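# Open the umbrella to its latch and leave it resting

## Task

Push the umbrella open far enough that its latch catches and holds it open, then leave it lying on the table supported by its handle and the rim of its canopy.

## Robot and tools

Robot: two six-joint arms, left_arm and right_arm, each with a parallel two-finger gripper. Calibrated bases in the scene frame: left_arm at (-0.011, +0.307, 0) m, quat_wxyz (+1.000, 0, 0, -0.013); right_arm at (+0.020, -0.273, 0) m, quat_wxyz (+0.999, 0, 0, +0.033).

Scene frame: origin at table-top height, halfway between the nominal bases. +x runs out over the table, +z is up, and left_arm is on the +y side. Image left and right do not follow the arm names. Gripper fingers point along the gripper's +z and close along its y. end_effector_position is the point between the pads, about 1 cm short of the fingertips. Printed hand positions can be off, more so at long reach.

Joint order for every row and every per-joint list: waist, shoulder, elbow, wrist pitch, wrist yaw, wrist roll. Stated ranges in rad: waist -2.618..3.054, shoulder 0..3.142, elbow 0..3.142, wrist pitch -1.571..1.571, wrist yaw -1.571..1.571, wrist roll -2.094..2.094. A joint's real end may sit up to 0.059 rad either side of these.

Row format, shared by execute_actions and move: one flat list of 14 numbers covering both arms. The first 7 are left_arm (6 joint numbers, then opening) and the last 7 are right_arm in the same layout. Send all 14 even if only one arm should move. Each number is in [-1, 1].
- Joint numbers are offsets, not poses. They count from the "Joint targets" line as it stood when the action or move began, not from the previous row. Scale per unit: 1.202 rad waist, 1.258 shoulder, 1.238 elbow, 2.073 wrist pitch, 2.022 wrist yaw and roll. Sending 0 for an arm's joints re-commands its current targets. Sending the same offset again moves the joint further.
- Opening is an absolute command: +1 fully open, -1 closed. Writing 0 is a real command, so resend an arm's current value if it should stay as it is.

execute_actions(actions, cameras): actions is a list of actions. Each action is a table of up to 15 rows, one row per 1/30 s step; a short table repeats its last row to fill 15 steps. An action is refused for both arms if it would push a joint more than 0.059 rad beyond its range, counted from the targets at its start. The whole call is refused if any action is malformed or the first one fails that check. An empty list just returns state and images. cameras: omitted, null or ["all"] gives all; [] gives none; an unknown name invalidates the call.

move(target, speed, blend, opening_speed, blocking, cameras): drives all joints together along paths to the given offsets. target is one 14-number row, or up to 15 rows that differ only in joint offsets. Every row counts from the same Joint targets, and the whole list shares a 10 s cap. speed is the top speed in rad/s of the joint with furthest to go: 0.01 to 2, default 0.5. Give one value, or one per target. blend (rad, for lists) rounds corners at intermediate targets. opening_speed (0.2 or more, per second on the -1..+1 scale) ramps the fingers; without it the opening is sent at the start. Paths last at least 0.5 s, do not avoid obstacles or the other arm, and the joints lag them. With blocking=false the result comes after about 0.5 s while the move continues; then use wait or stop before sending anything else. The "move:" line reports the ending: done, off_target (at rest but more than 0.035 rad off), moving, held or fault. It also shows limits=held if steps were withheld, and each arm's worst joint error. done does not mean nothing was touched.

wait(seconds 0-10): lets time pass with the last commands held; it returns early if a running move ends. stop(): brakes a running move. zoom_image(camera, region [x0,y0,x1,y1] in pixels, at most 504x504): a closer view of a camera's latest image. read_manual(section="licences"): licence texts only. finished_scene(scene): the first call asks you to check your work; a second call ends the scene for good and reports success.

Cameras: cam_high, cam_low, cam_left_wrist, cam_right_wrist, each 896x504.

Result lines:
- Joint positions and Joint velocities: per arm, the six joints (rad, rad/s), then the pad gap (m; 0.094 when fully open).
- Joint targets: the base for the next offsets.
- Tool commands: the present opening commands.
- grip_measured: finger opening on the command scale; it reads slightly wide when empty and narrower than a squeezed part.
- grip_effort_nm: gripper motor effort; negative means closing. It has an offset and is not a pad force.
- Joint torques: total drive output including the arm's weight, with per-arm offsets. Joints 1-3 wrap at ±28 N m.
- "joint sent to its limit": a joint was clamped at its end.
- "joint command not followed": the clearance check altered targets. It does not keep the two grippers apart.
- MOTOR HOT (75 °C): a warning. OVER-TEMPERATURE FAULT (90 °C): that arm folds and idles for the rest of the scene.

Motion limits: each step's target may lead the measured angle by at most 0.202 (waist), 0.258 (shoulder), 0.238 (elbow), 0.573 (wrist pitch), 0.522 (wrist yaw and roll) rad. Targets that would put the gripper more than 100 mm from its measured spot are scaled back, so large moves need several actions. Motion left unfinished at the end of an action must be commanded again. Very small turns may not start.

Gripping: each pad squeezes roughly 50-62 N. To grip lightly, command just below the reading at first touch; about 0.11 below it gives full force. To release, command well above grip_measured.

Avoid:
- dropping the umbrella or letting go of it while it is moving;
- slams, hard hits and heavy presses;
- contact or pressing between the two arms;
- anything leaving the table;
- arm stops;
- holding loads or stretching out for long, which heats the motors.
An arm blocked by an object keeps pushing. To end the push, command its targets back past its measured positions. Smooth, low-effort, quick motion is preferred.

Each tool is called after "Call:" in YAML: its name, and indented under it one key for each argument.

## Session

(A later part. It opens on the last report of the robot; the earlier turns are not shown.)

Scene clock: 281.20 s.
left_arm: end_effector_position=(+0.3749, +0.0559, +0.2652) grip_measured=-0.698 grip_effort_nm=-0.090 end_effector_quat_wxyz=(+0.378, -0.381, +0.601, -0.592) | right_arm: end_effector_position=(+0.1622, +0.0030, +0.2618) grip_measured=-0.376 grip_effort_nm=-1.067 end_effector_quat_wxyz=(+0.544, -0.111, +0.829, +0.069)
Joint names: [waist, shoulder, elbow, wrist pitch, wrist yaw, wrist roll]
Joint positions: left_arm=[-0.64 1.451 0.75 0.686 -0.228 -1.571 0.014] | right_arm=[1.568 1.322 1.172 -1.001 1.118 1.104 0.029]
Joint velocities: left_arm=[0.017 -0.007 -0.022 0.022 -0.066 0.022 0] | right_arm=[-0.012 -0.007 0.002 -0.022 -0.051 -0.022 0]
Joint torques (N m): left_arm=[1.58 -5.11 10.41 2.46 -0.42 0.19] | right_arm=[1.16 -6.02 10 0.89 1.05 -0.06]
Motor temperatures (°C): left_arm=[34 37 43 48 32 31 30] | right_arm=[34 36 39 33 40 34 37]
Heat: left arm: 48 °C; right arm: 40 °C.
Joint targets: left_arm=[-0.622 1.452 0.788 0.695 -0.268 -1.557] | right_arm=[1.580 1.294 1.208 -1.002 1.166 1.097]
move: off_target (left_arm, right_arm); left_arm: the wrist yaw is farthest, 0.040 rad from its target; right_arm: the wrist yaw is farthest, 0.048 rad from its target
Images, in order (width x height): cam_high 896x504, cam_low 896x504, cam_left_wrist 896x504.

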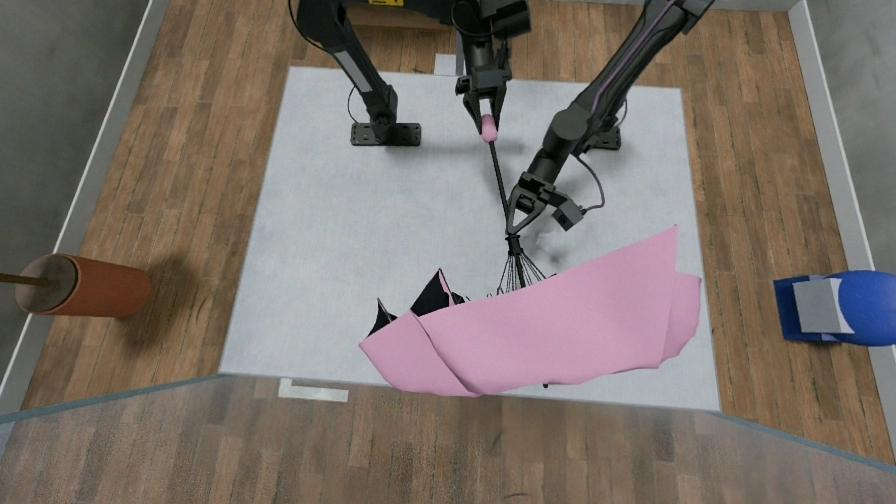

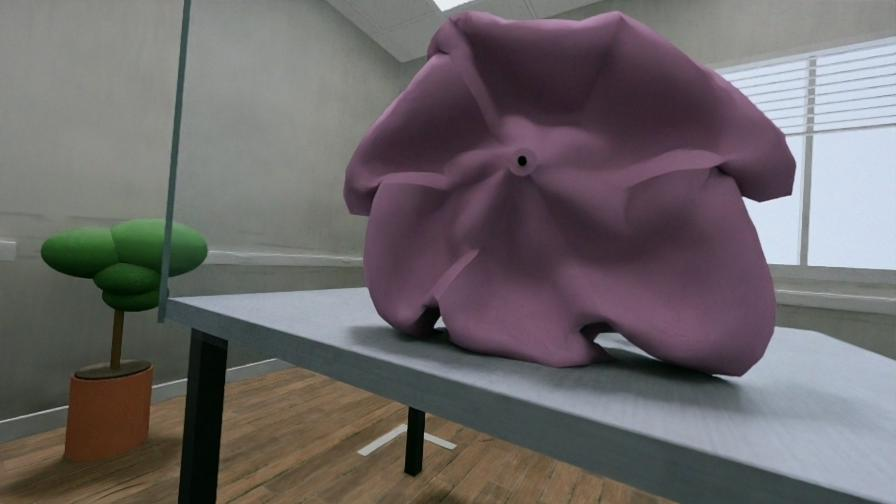

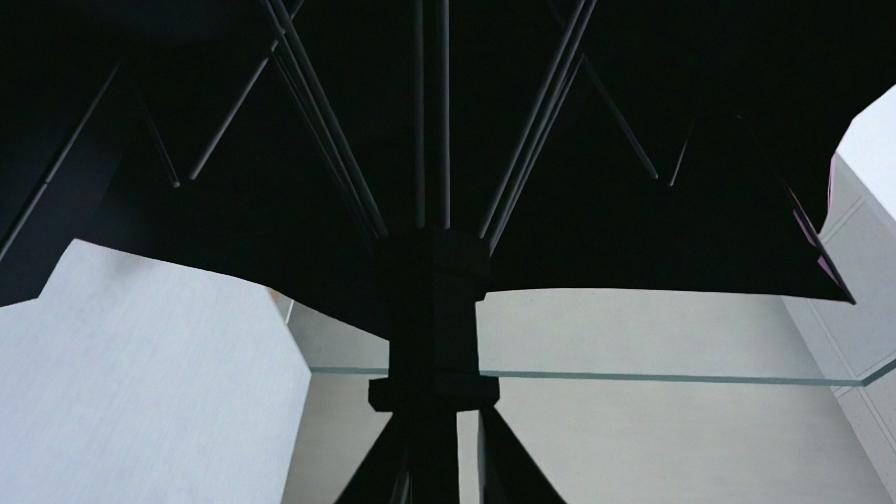

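Call:
move:
  target: [0.0674, 0.0183, 0.1309, 0.056, 0.0227, 0.0623, -0.7, 0.0499, -0.035, -0.0242, 0.0709, 0.1009, -0.0603, -0.5]
  speed: 0.25

Call:
zoom_image:
  camera: "cam_left_wrist"
  region: [300, 160, 600, 504]

Scene clock: 297.17 s.
left_arm: end_effector_position=(+0.4016, +0.0760, +0.3562) grip_measured=-0.699 grip_effort_nm=-0.090 end_effector_quat_wxyz=(-0.461, +0.330, -0.533, +0.627) | right_arm: end_effector_position=(+0.1560, +0.0065, +0.3079) grip_measured=-0.376 grip_effort_nm=-1.057 end_effector_quat_wxyz=(+0.616, -0.100, +0.775, +0.098)
Joint names: [waist, shoulder, elbow, wrist pitch, wrist yaw, wrist roll]
Joint positions: left_arm=[-0.561 1.465 0.91 0.773 -0.199 -1.447 0.014] | right_arm=[1.634 1.275 1.172 -0.867 1.297 0.981 0.029]
Joint velocities: left_arm=[-0.017 0.007 -0.007 0.022 -0.007 -0.037 0] | right_arm=[0.022 -0.017 0.002 0.037 -0.051 -0.066 0]
Joint torques (N m): left_arm=[1.7 -4.78 10.82 2.62 -0.22 0.21] | right_arm=[0.61 -5.46 7.36 1.17 1.32 -0.02]
Motor temperatures (°C): left_arm=[34 36 43 49 32 31 30] | right_arm=[34 36 38 33 39 34 37]
Heat: left arm: 49 °C; right arm: 39 °C.
Joint targets: left_arm=[-0.541 1.475 0.950 0.811 -0.222 -1.431] | right_arm=[1.640 1.250 1.178 -0.855 1.369 0.975]
move: off_target (left_arm, right_arm); left_arm: the elbow is farthest, 0.040 rad from its target; right_arm: the wrist yaw is farthest, 0.073 rad from its target

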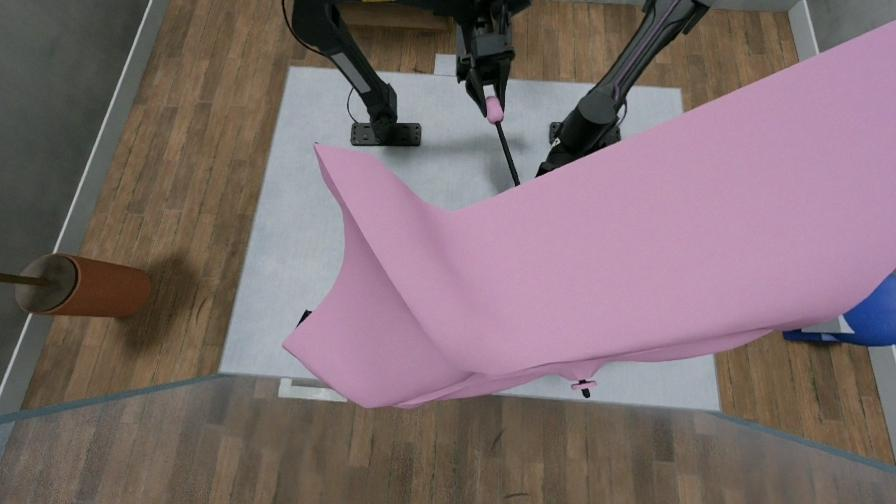

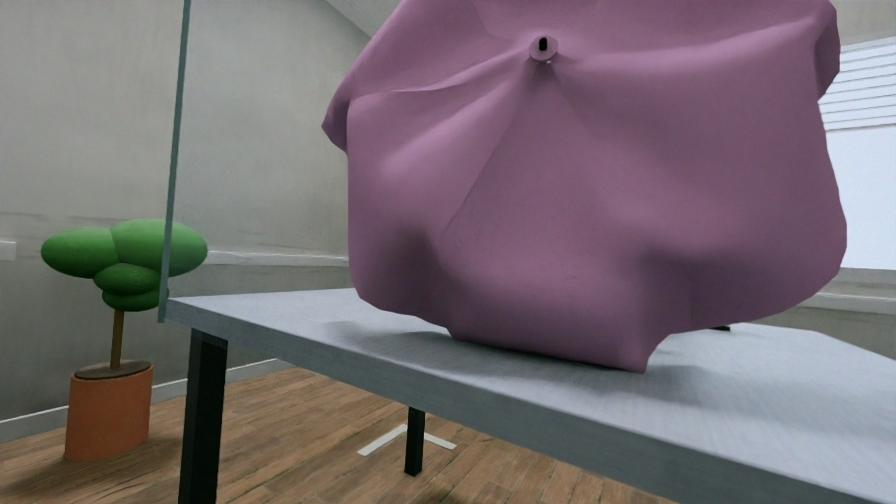

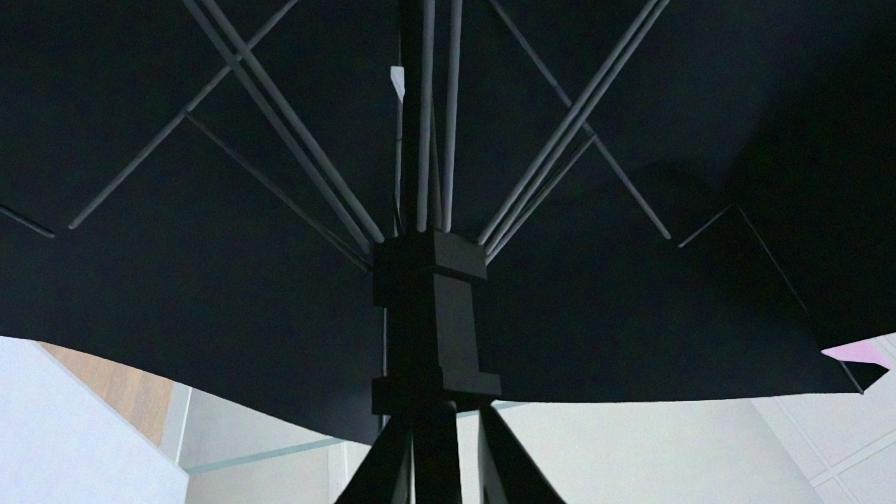

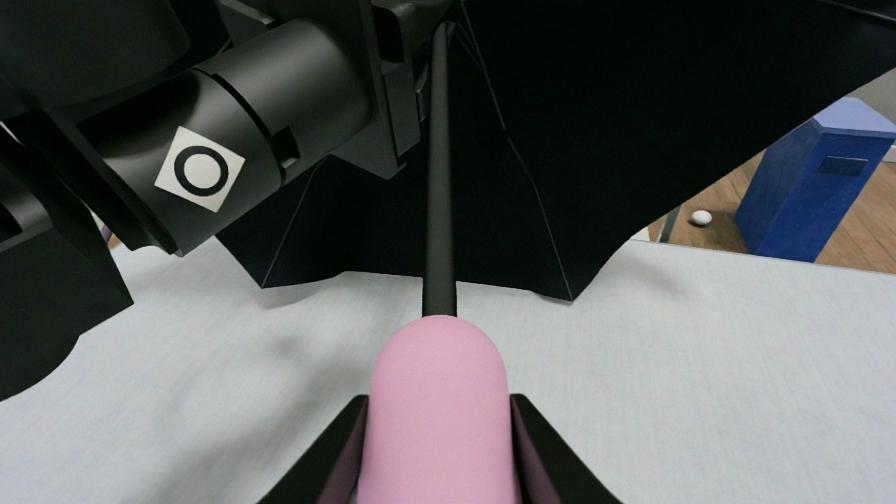

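Scaled by 1.465 from the camera's 896x504 image, which has a finer 1280x720 frame.

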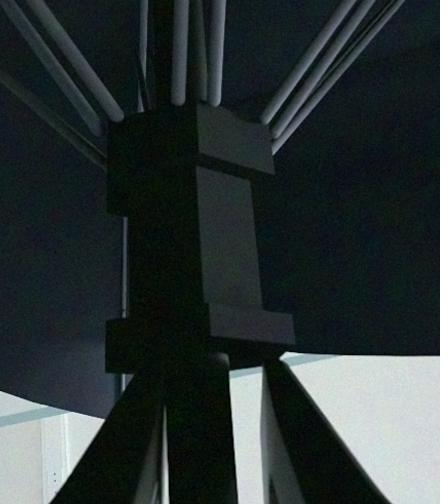

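Call:
move:
  target: [0.0982, 0.0731, 0.1834, -0.055, 0.0554, -0.0069, -0.7, 0.0374, -0.0119, -0.0065, 0.0323, 0.0153, -0.0445, -0.5]
  speed: 0.25

Call:
zoom_image:
  camera: "cam_left_wrist"
  region: [300, 160, 600, 504]

Scene clock: 318.70 s.
left_arm: end_effector_position=(+0.4380, +0.0821, +0.4033) grip_measured=-0.699 grip_effort_nm=-0.081 end_effector_quat_wxyz=(-0.465, +0.299, -0.527, +0.645) | right_arm: end_effector_position=(+0.1534, +0.0047, +0.3274) grip_measured=-0.377 grip_effort_nm=-1.057 end_effector_quat_wxyz=(+0.644, -0.096, +0.753, +0.099)
Joint names: [waist, shoulder, elbow, wrist pitch, wrist yaw, wrist roll]
Joint positions: left_arm=[-0.458 1.548 1.129 0.687 -0.051 -1.449 0.014] | right_arm=[1.657 1.257 1.172 -0.798 1.373 0.899 0.029]
Joint velocities: left_arm=[-0.002 -0.002 0.002 0.139 0.022 0.007 0] | right_arm=[-0.017 0.002 -0.007 -0.037 -0.022 0.051 0]
Joint torques (N m): left_arm=[3.04 -5.01 11.73 2.31 -0.57 0.09] | right_arm=[2.73 -5.05 6.71 1.19 0.78 -0.13]
Motor temperatures (°C): left_arm=[34 36 45 51 32 31 30] | right_arm=[34 35 37 34 39 34 37]
Heat: left arm: 51 °C; right arm: 39 °C.
Joint targets: left_arm=[-0.423 1.567 1.177 0.697 -0.110 -1.445] | right_arm=[1.685 1.235 1.170 -0.788 1.400 0.885]
move: off_target (left_arm); left_arm: the wrist yaw is farthest, 0.059 rad from its target

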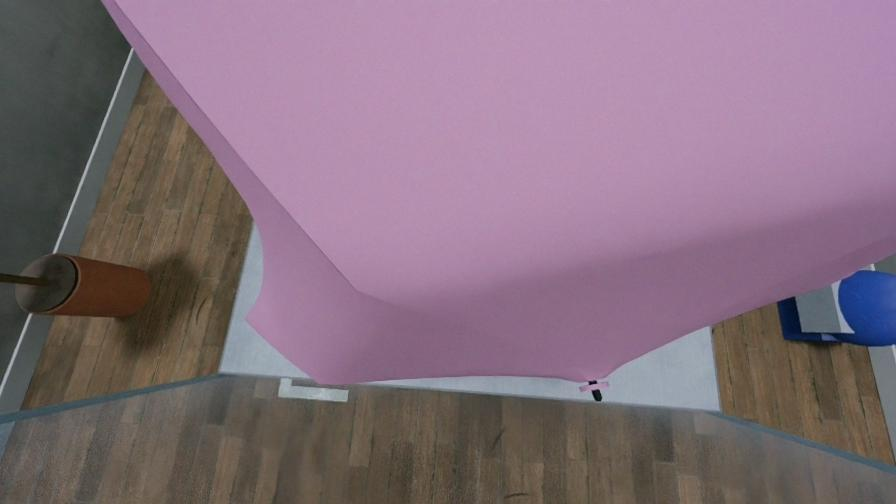

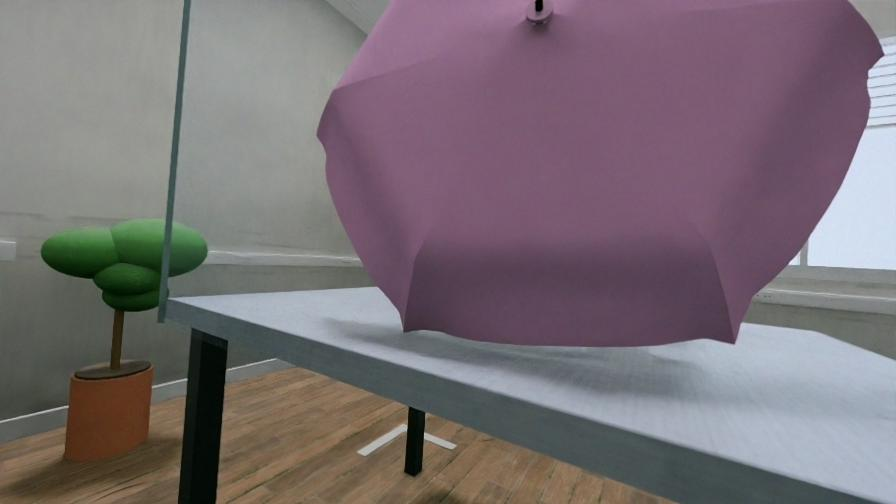

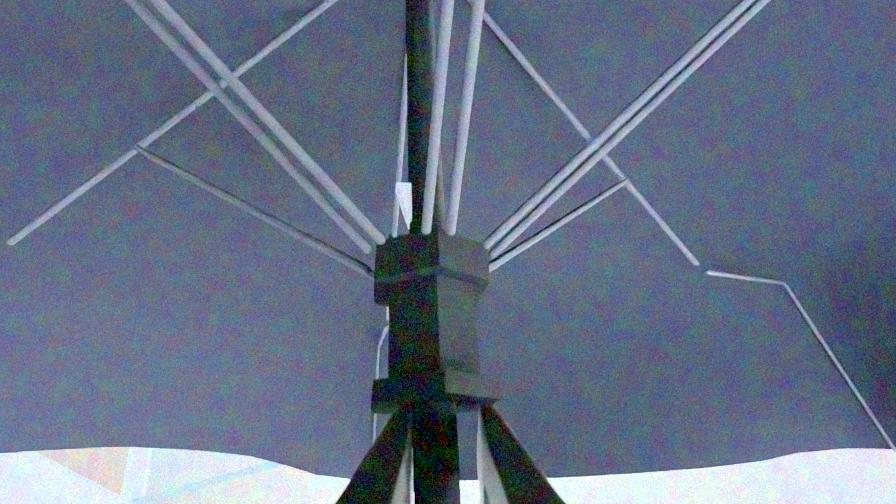

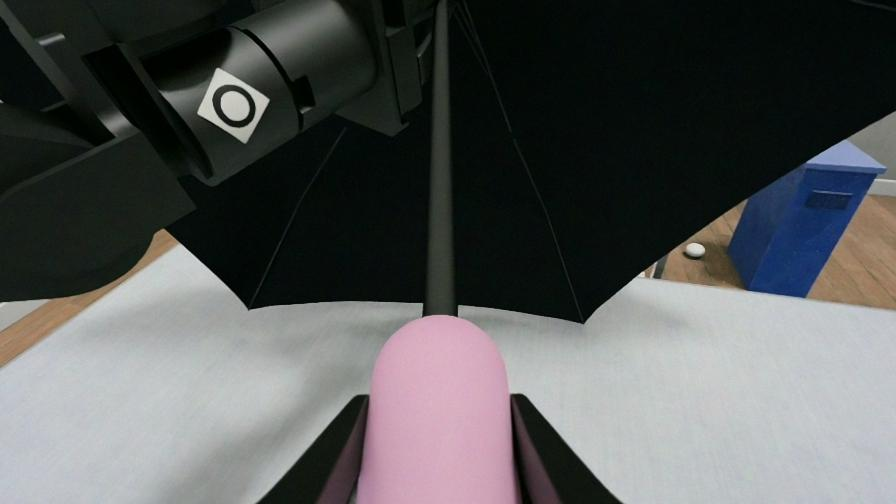

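Scaled by 1.465 from the camera's 896x504 image, which has a finer 1280x720 frame.

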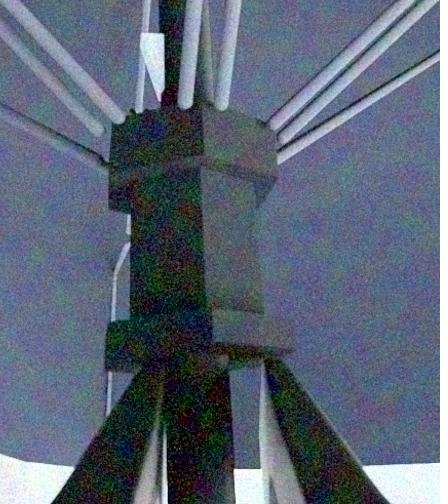

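Call:
move:
  target: [0.0707, 0.1105, 0.2108, -0.0584, 0.0223, -0.0138, -0.7, 0.0175, -0.0076, 0.0048, 0.0101, 0, -0.0272, -0.5]
  speed: 0.25
  cameras: ["cam_low", "cam_left_wrist", "cam_right_wrist"]

Call:
zoom_image:
  camera: "cam_left_wrist"
  region: [300, 160, 600, 504]

Scene clock: 331.73 s.
left_arm: end_effector_position=(+0.4859, +0.0933, +0.4354) grip_measured=-0.699 grip_effort_nm=-0.081 end_effector_quat_wxyz=(-0.465, +0.302, -0.524, +0.647) | right_arm: end_effector_position=(+0.1503, +0.0022, +0.3386) grip_measured=-0.377 grip_effort_nm=-1.067 end_effector_quat_wxyz=(+0.657, -0.098, +0.741, +0.097)
Joint names: [waist, shoulder, elbow, wrist pitch, wrist yaw, wrist roll]
Joint positions: left_arm=[-0.374 1.682 1.393 0.562 0.023 -1.477 0.014] | right_arm=[1.676 1.241 1.172 -0.763 1.412 0.84 0.029]
Joint velocities: left_arm=[-0.007 0.002 0.007 0.037 -0.037 -0.051 0] | right_arm=[-0.002 0.027 0.012 0.007 -0.007 -0.022 0.001]
Joint torques (N m): left_arm=[3.14 -5.79 11.56 2.35 -0.88 0.09] | right_arm=[3 -4.42 7.23 1.09 0.34 -0.08]
Motor temperatures (°C): left_arm=[34 36 45 51 32 31 30] | right_arm=[34 35 36 34 38 34 37]
Heat: left arm: 51 °C; right arm: 38 °C.
Joint targets: left_arm=[-0.338 1.706 1.438 0.575 -0.065 -1.473] | right_arm=[1.706 1.226 1.176 -0.767 1.400 0.830]
move: off_target (left_arm); left_arm: the wrist yaw is farthest, 0.088 rad from its target
Images, in order (width x height): cam_low 896x504, cam_left_wrist 896x504, cam_right_wrist 896x504.

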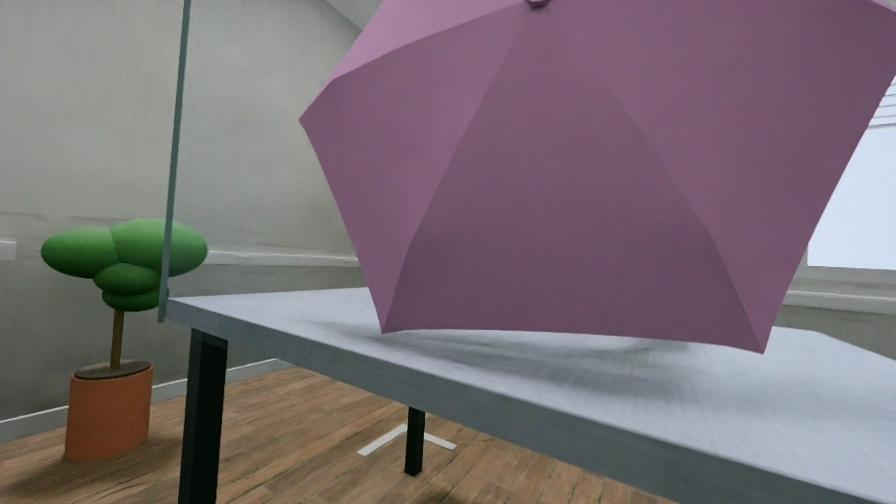

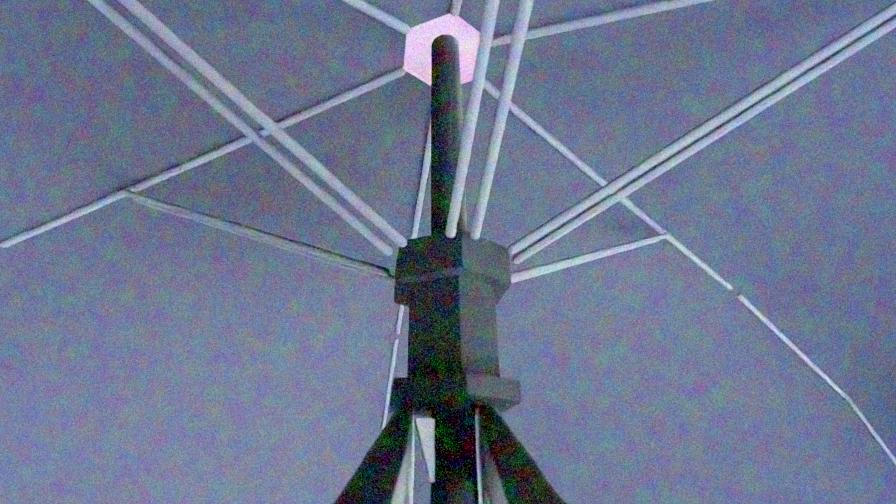

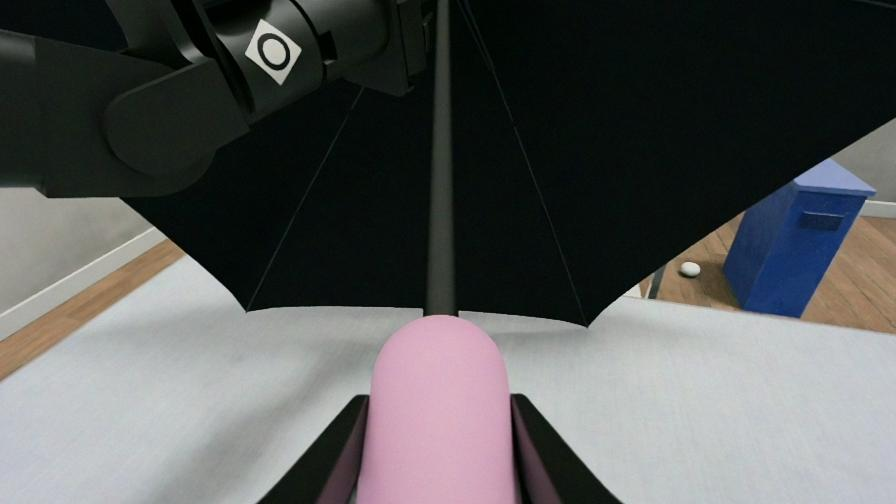

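Scaled by 1.465 from the camera's 896x504 image, which has a finer 1280x720 frame.

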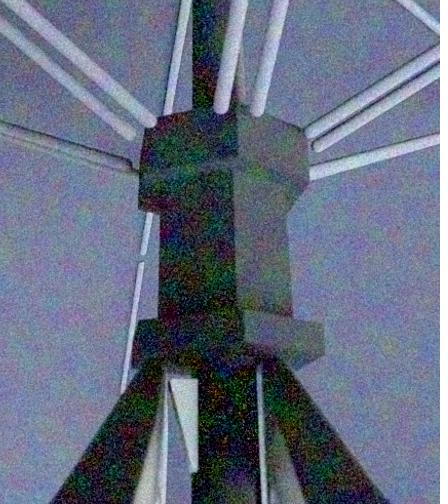

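Call:
zoom_image:
  camera: "cam_left_wrist"
  region: [370, 350, 540, 504]

Scaled by 2.965 from the camera's 896x504 image, which has a finer 1280x720 frame.

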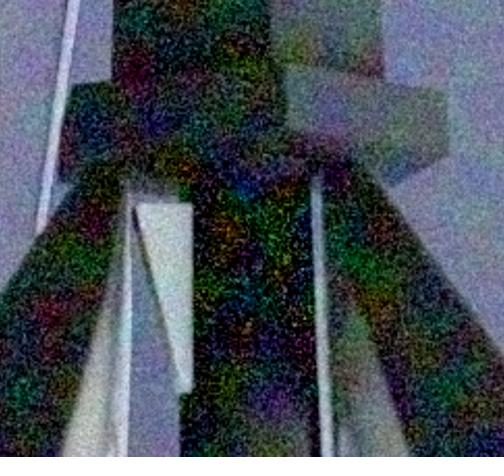

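Call:
move:
  target: [0.025, 0.012, 0.01, 0, -0.015, 0, -0.7, 0.015, 0, 0, 0, -0.01, 0, -0.5]
  speed: 0.25
  cameras: ["cam_low", "cam_left_wrist"]

Call:
zoom_image:
  camera: "cam_left_wrist"
  region: [370, 350, 540, 504]

Scene clock: 342.40 s.
left_arm: end_effector_position=(+0.4867, +0.0925, +0.4358) grip_measured=-0.699 grip_effort_nm=-0.071 end_effector_quat_wxyz=(-0.464, +0.299, -0.525, +0.648) | right_arm: end_effector_position=(+0.1502, +0.0023, +0.3388) grip_measured=-0.377 grip_effort_nm=-1.062 end_effector_quat_wxyz=(+0.657, -0.098, +0.741, +0.098)
Joint names: [waist, shoulder, elbow, wrist pitch, wrist yaw, wrist roll]
Joint positions: left_arm=[-0.371 1.687 1.398 0.563 0.035 -1.477 0.014] | right_arm=[1.676 1.241 1.172 -0.761 1.412 0.84 0.029]
Joint velocities: left_arm=[-0.012 -0.012 -0.017 -0.037 0.007 0.007 -0.001] | right_arm=[-0.007 -0.002 0.002 0.022 0.007 -0.022 0.002]
Joint torques (N m): left_arm=[5.48 -5.07 12.16 2.34 -1.31 0.08] | right_arm=[4.75 -4.4 7.24 1.07 0.14 -0.08]
Motor temperatures (°C): left_arm=[34 36 45 50 32 31 30] | right_arm=[34 35 36 35 38 34 37]
Heat: left arm: 50 °C; right arm: 38 °C.
Joint targets: left_arm=[-0.308 1.721 1.450 0.576 -0.095 -1.473] | right_arm=[1.723 1.226 1.176 -0.767 1.380 0.830]
move: off_target (left_arm, right_arm); left_arm: the wrist yaw is farthest, 0.130 rad from its target; right_arm: the waist is farthest, 0.048 rad from its target
Images, in order (width x height): cam_low 896x504, cam_left_wrist 896x504.

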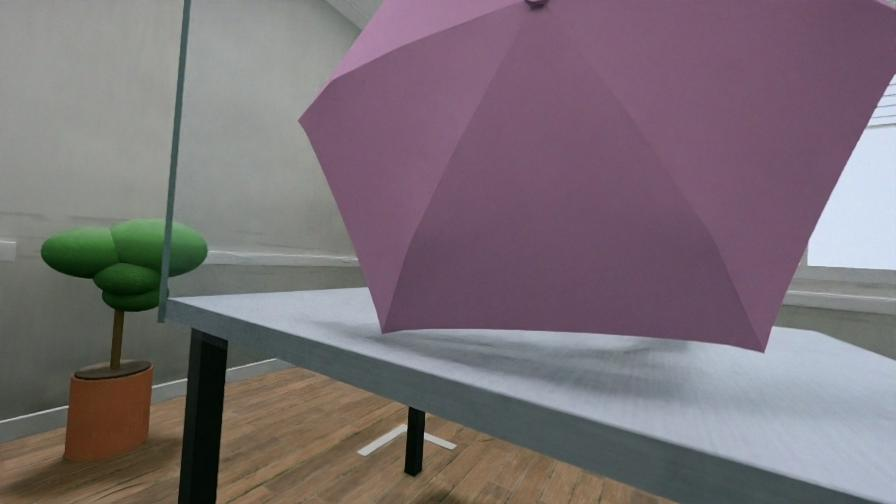

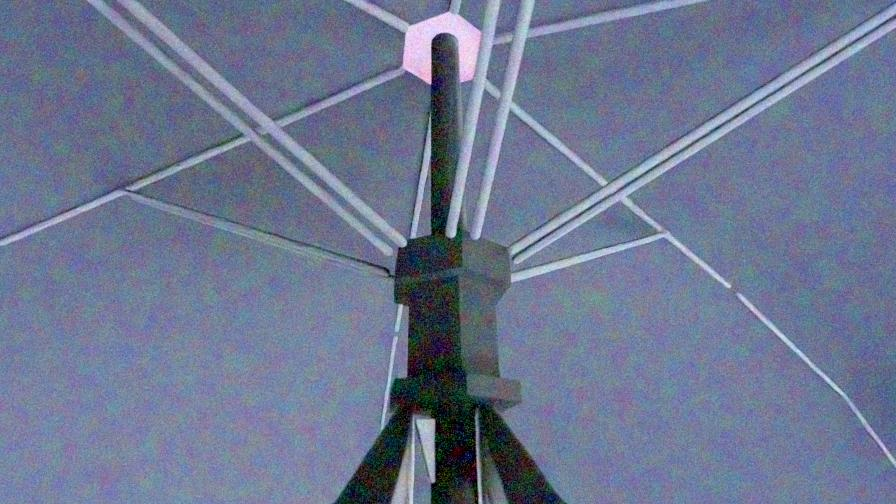

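Scaled by 2.965 from the camera's 896x504 image, which has a finer 1280x720 frame.

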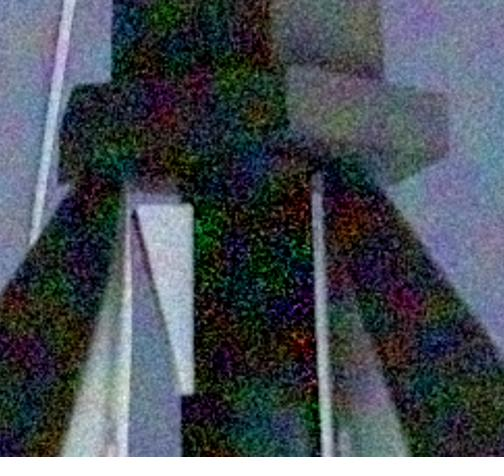

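Call:
move:
  target: [-0.0632, -0.0437, -0.1317, 0.0386, 0.0579, 0.0015, -0.58, -0.0391, -0.0143, -0.0735, 0.042, 0.0544, 0.0064, -0.5]
  speed: 0.2
  opening_speed: 0.3
  cameras: ["cam_low", "cam_left_wrist", "cam_right_wrist"]

Call:
zoom_image:
  camera: "cam_left_wrist"
  region: [370, 350, 540, 504]

Scene clock: 358.87 s.
left_arm: end_effector_position=(+0.4807, +0.0918, +0.4235) grip_measured=-0.581 grip_effort_nm=0.051 end_effector_quat_wxyz=(-0.469, +0.292, -0.513, +0.657) | right_arm: end_effector_position=(+0.1505, +0.0011, +0.3232) grip_measured=-0.377 grip_effort_nm=-1.062 end_effector_quat_wxyz=(+0.662, -0.100, +0.737, +0.090)
Joint names: [waist, shoulder, elbow, wrist pitch, wrist yaw, wrist roll]
Joint positions: left_arm=[-0.378 1.683 1.312 0.678 0.029 -1.478 0.02] | right_arm=[1.677 1.235 1.101 -0.705 1.426 0.835 0.029]
Joint velocities: left_arm=[0.002 -0.012 0.007 -0.066 -0.022 -0.066 0] | right_arm=[-0.007 0.007 0.007 0.007 0.095 -0.022 -0.001]
Joint torques (N m): left_arm=[-0.47 -8.7 5.81 1.93 -0.09 0.12] | right_arm=[-0.01 -5.41 5.59 1.34 1.2 0.11]
Motor temperatures (°C): left_arm=[35 36 45 49 33 31 30] | right_arm=[34 35 36 35 37 34 37]
Heat: left arm: 49 °C; right arm: 37 °C.
Joint targets: left_arm=[-0.384 1.666 1.287 0.656 0.022 -1.470] | right_arm=[1.677 1.208 1.084 -0.680 1.490 0.843]
move: off_target (right_arm); right_arm: the wrist yaw is farthest, 0.064 rad from its target
Images, in order (width x height): cam_low 896x504, cam_left_wrist 896x504, cam_right_wrist 896x504.

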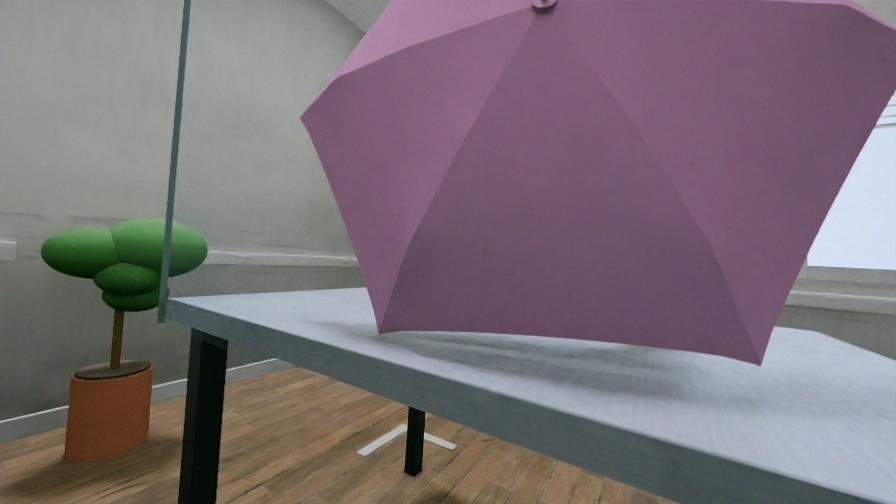

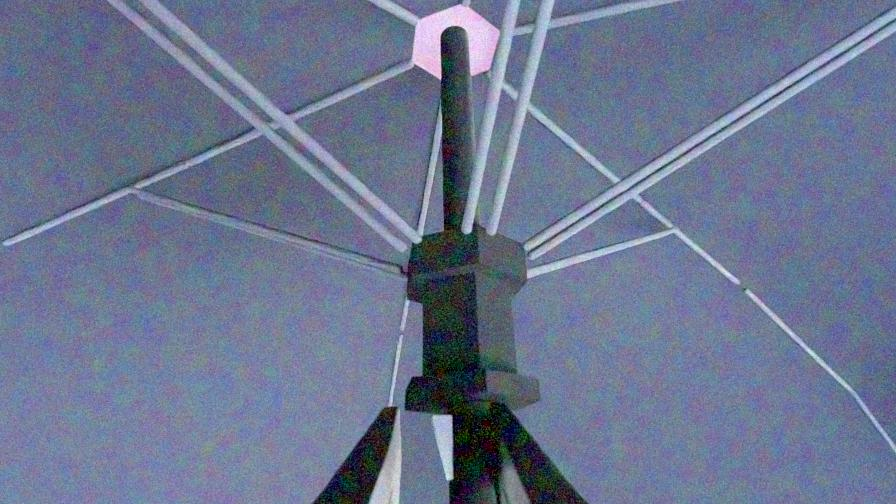

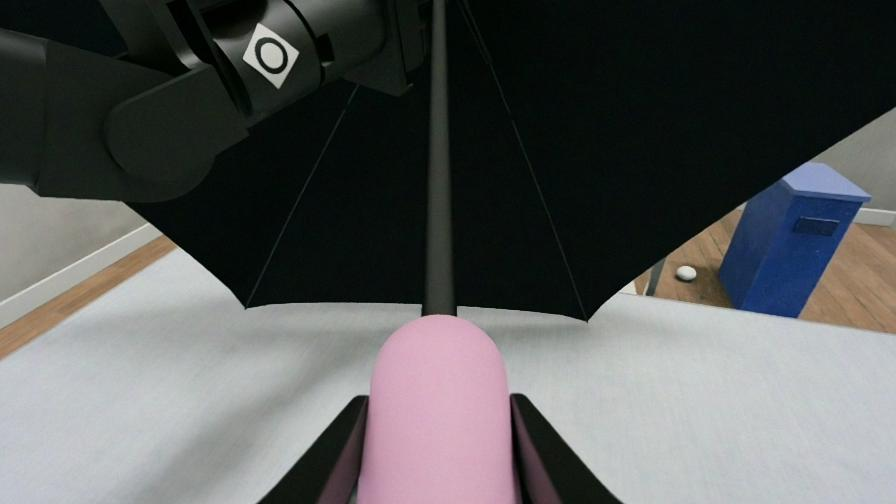

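Scaled by 2.965 from the camera's 896x504 image, which has a finer 1280x720 frame.

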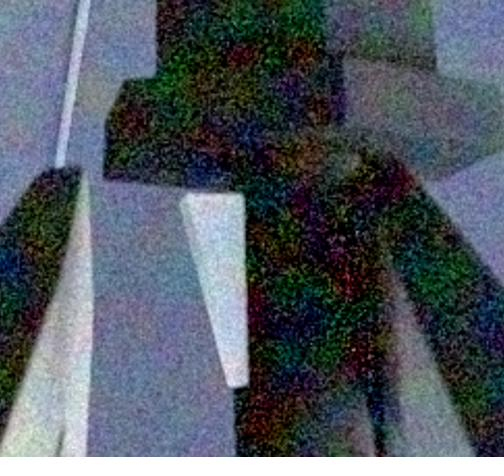

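Call:
execute_actions:
  actions: []

Scene clock: 369.80 s.
left_arm: end_effector_position=(+0.4807, +0.0919, +0.4236) grip_measured=-0.581 grip_effort_nm=0.061 end_effector_quat_wxyz=(-0.469, +0.292, -0.513, +0.657) | right_arm: end_effector_position=(+0.1505, +0.0012, +0.3232) grip_measured=-0.377 grip_effort_nm=-1.067 end_effector_quat_wxyz=(+0.662, -0.100, +0.737, +0.090)
Joint names: [waist, shoulder, elbow, wrist pitch, wrist yaw, wrist roll]
Joint positions: left_arm=[-0.378 1.683 1.312 0.679 0.028 -1.478 0.02] | right_arm=[1.677 1.235 1.101 -0.704 1.426 0.834 0.029]
Joint velocities: left_arm=[-0.007 -0.002 -0.002 -0.051 -0.007 0.022 0] | right_arm=[0.002 -0.012 -0.002 0.007 0.007 -0.022 0]
Joint torques (N m): left_arm=[-0.46 -8.7 5.82 1.93 -0.08 0.12] | right_arm=[0.02 -5.42 5.52 1.35 1.19 0.1]
Motor temperatures (°C): left_arm=[34 37 43 48 33 31 30] | right_arm=[34 35 36 35 38 34 38]
Heat: left arm: 48 °C; right arm: 38 °C.
Joint targets: left_arm=[-0.384 1.666 1.287 0.656 0.022 -1.470] | right_arm=[1.677 1.208 1.084 -0.680 1.490 0.843]
Tool commands: left_gripper/opening=-0.58 right_gripper/opening=-0.5

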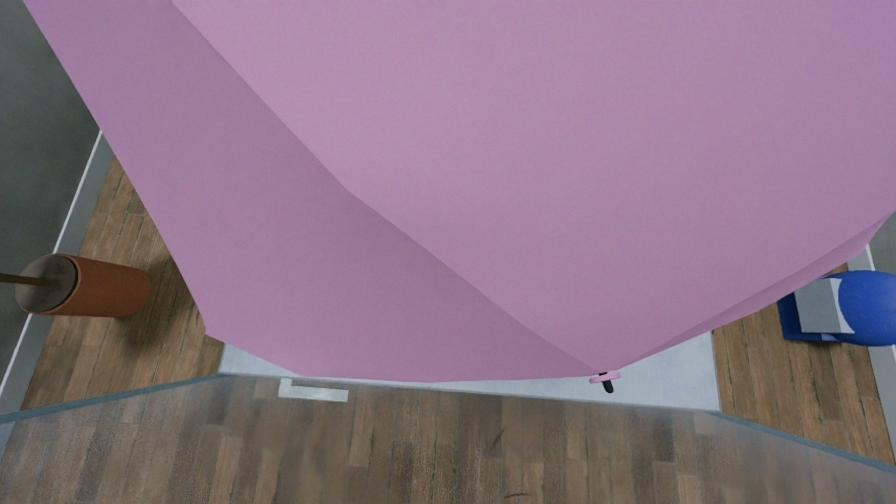

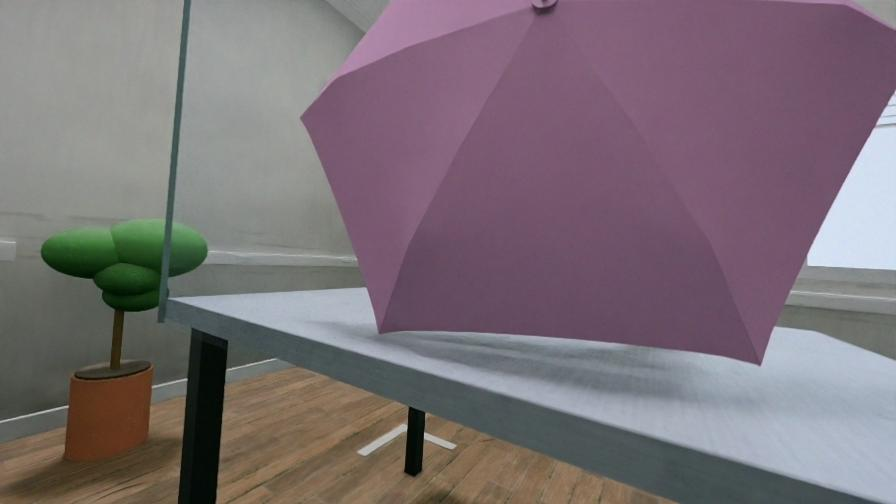

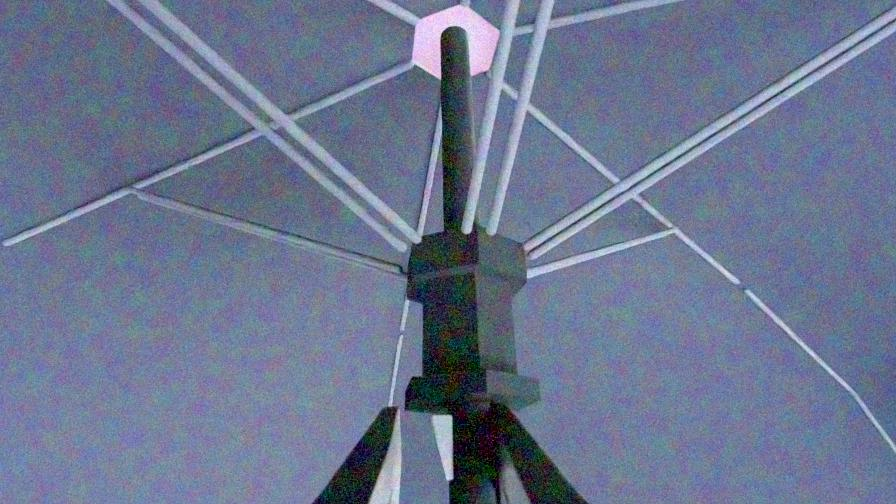

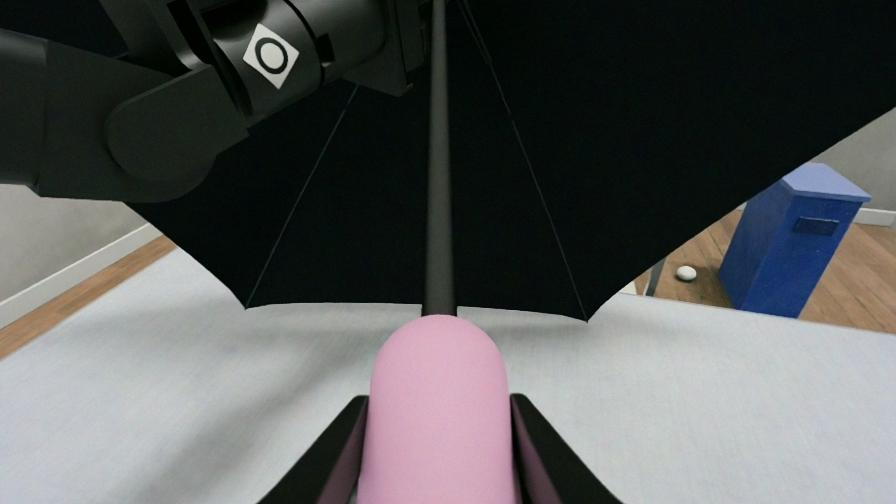

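Call:
move:
  target: [-0.0164, -0.0274, -0.0279, 0, -0.0093, 0, -0.3, 0, 0, 0, 0, 0, 0, -0.5]
  speed: 0.1
  opening_speed: 0.5

Scene clock: 381.40 s.
left_arm: end_effector_position=(+0.4734, +0.0878, +0.4148) grip_measured=-0.301 grip_effort_nm=0.076 end_effector_quat_wxyz=(-0.463, +0.299, -0.520, +0.653) | right_arm: end_effector_position=(+0.1506, +0.0011, +0.3233) grip_measured=-0.377 grip_effort_nm=-1.067 end_effector_quat_wxyz=(+0.662, -0.100, +0.737, +0.089)
Joint names: [waist, shoulder, elbow, wrist pitch, wrist yaw, wrist roll]
Joint positions: left_arm=[-0.397 1.66 1.273 0.672 0.009 -1.478 0.033] | right_arm=[1.677 1.235 1.101 -0.704 1.427 0.832 0.029]
Joint velocities: left_arm=[-0.002 0.002 -0.002 -0.022 -0.007 0.022 -0.001] | right_arm=[0.012 -0.017 0.017 0.066 0.037 0.022 0.001]
Joint torques (N m): left_arm=[-0.54 -9.36 6.17 2.02 -0.07 0.12] | right_arm=[0.09 -5.44 5.57 1.35 1.18 0.13]
Motor temperatures (°C): left_arm=[34 37 42 48 32 31 30] | right_arm=[34 35 36 35 38 34 38]
Heat: left arm: 48 °C; right arm: 38 °C.
Joint targets: left_arm=[-0.404 1.632 1.252 0.656 0.003 -1.470] | right_arm=[1.677 1.208 1.084 -0.680 1.490 0.843]
move: off_target (right_arm); right_arm: the wrist yaw is farthest, 0.063 rad from its target

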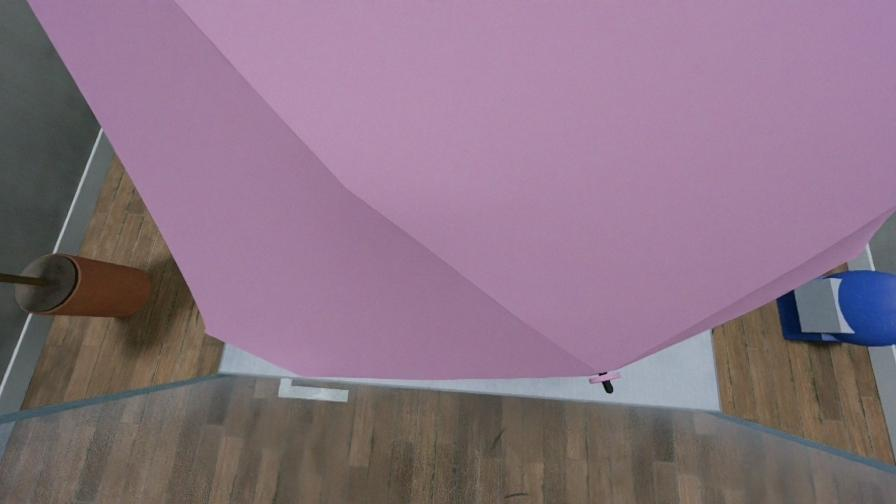

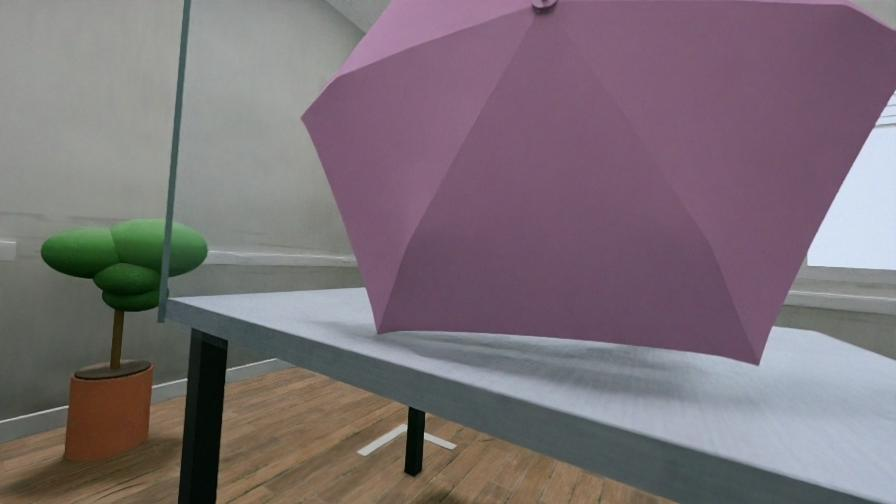

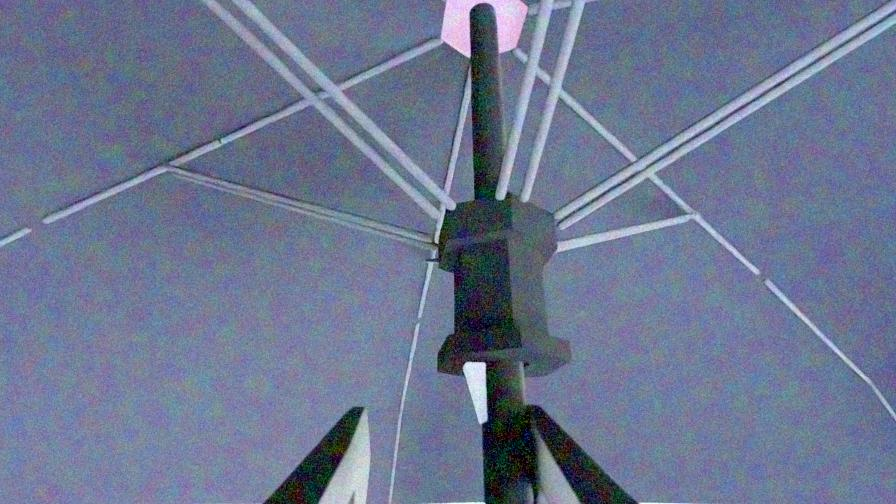

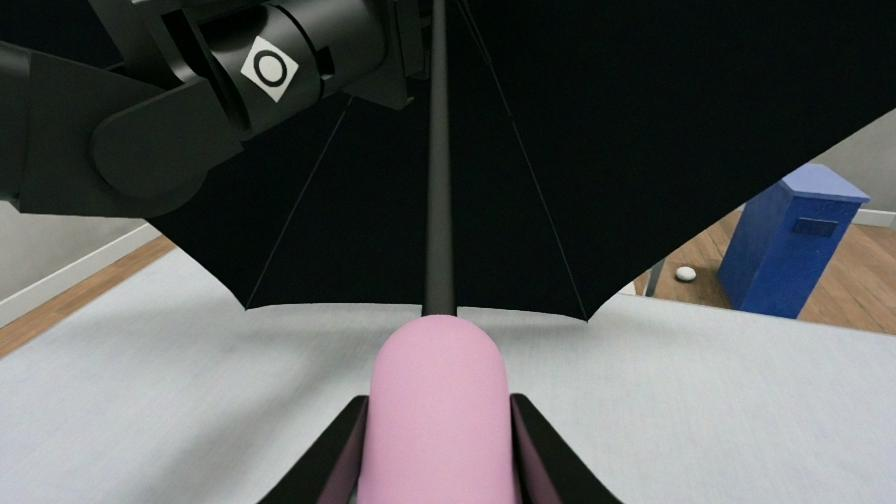

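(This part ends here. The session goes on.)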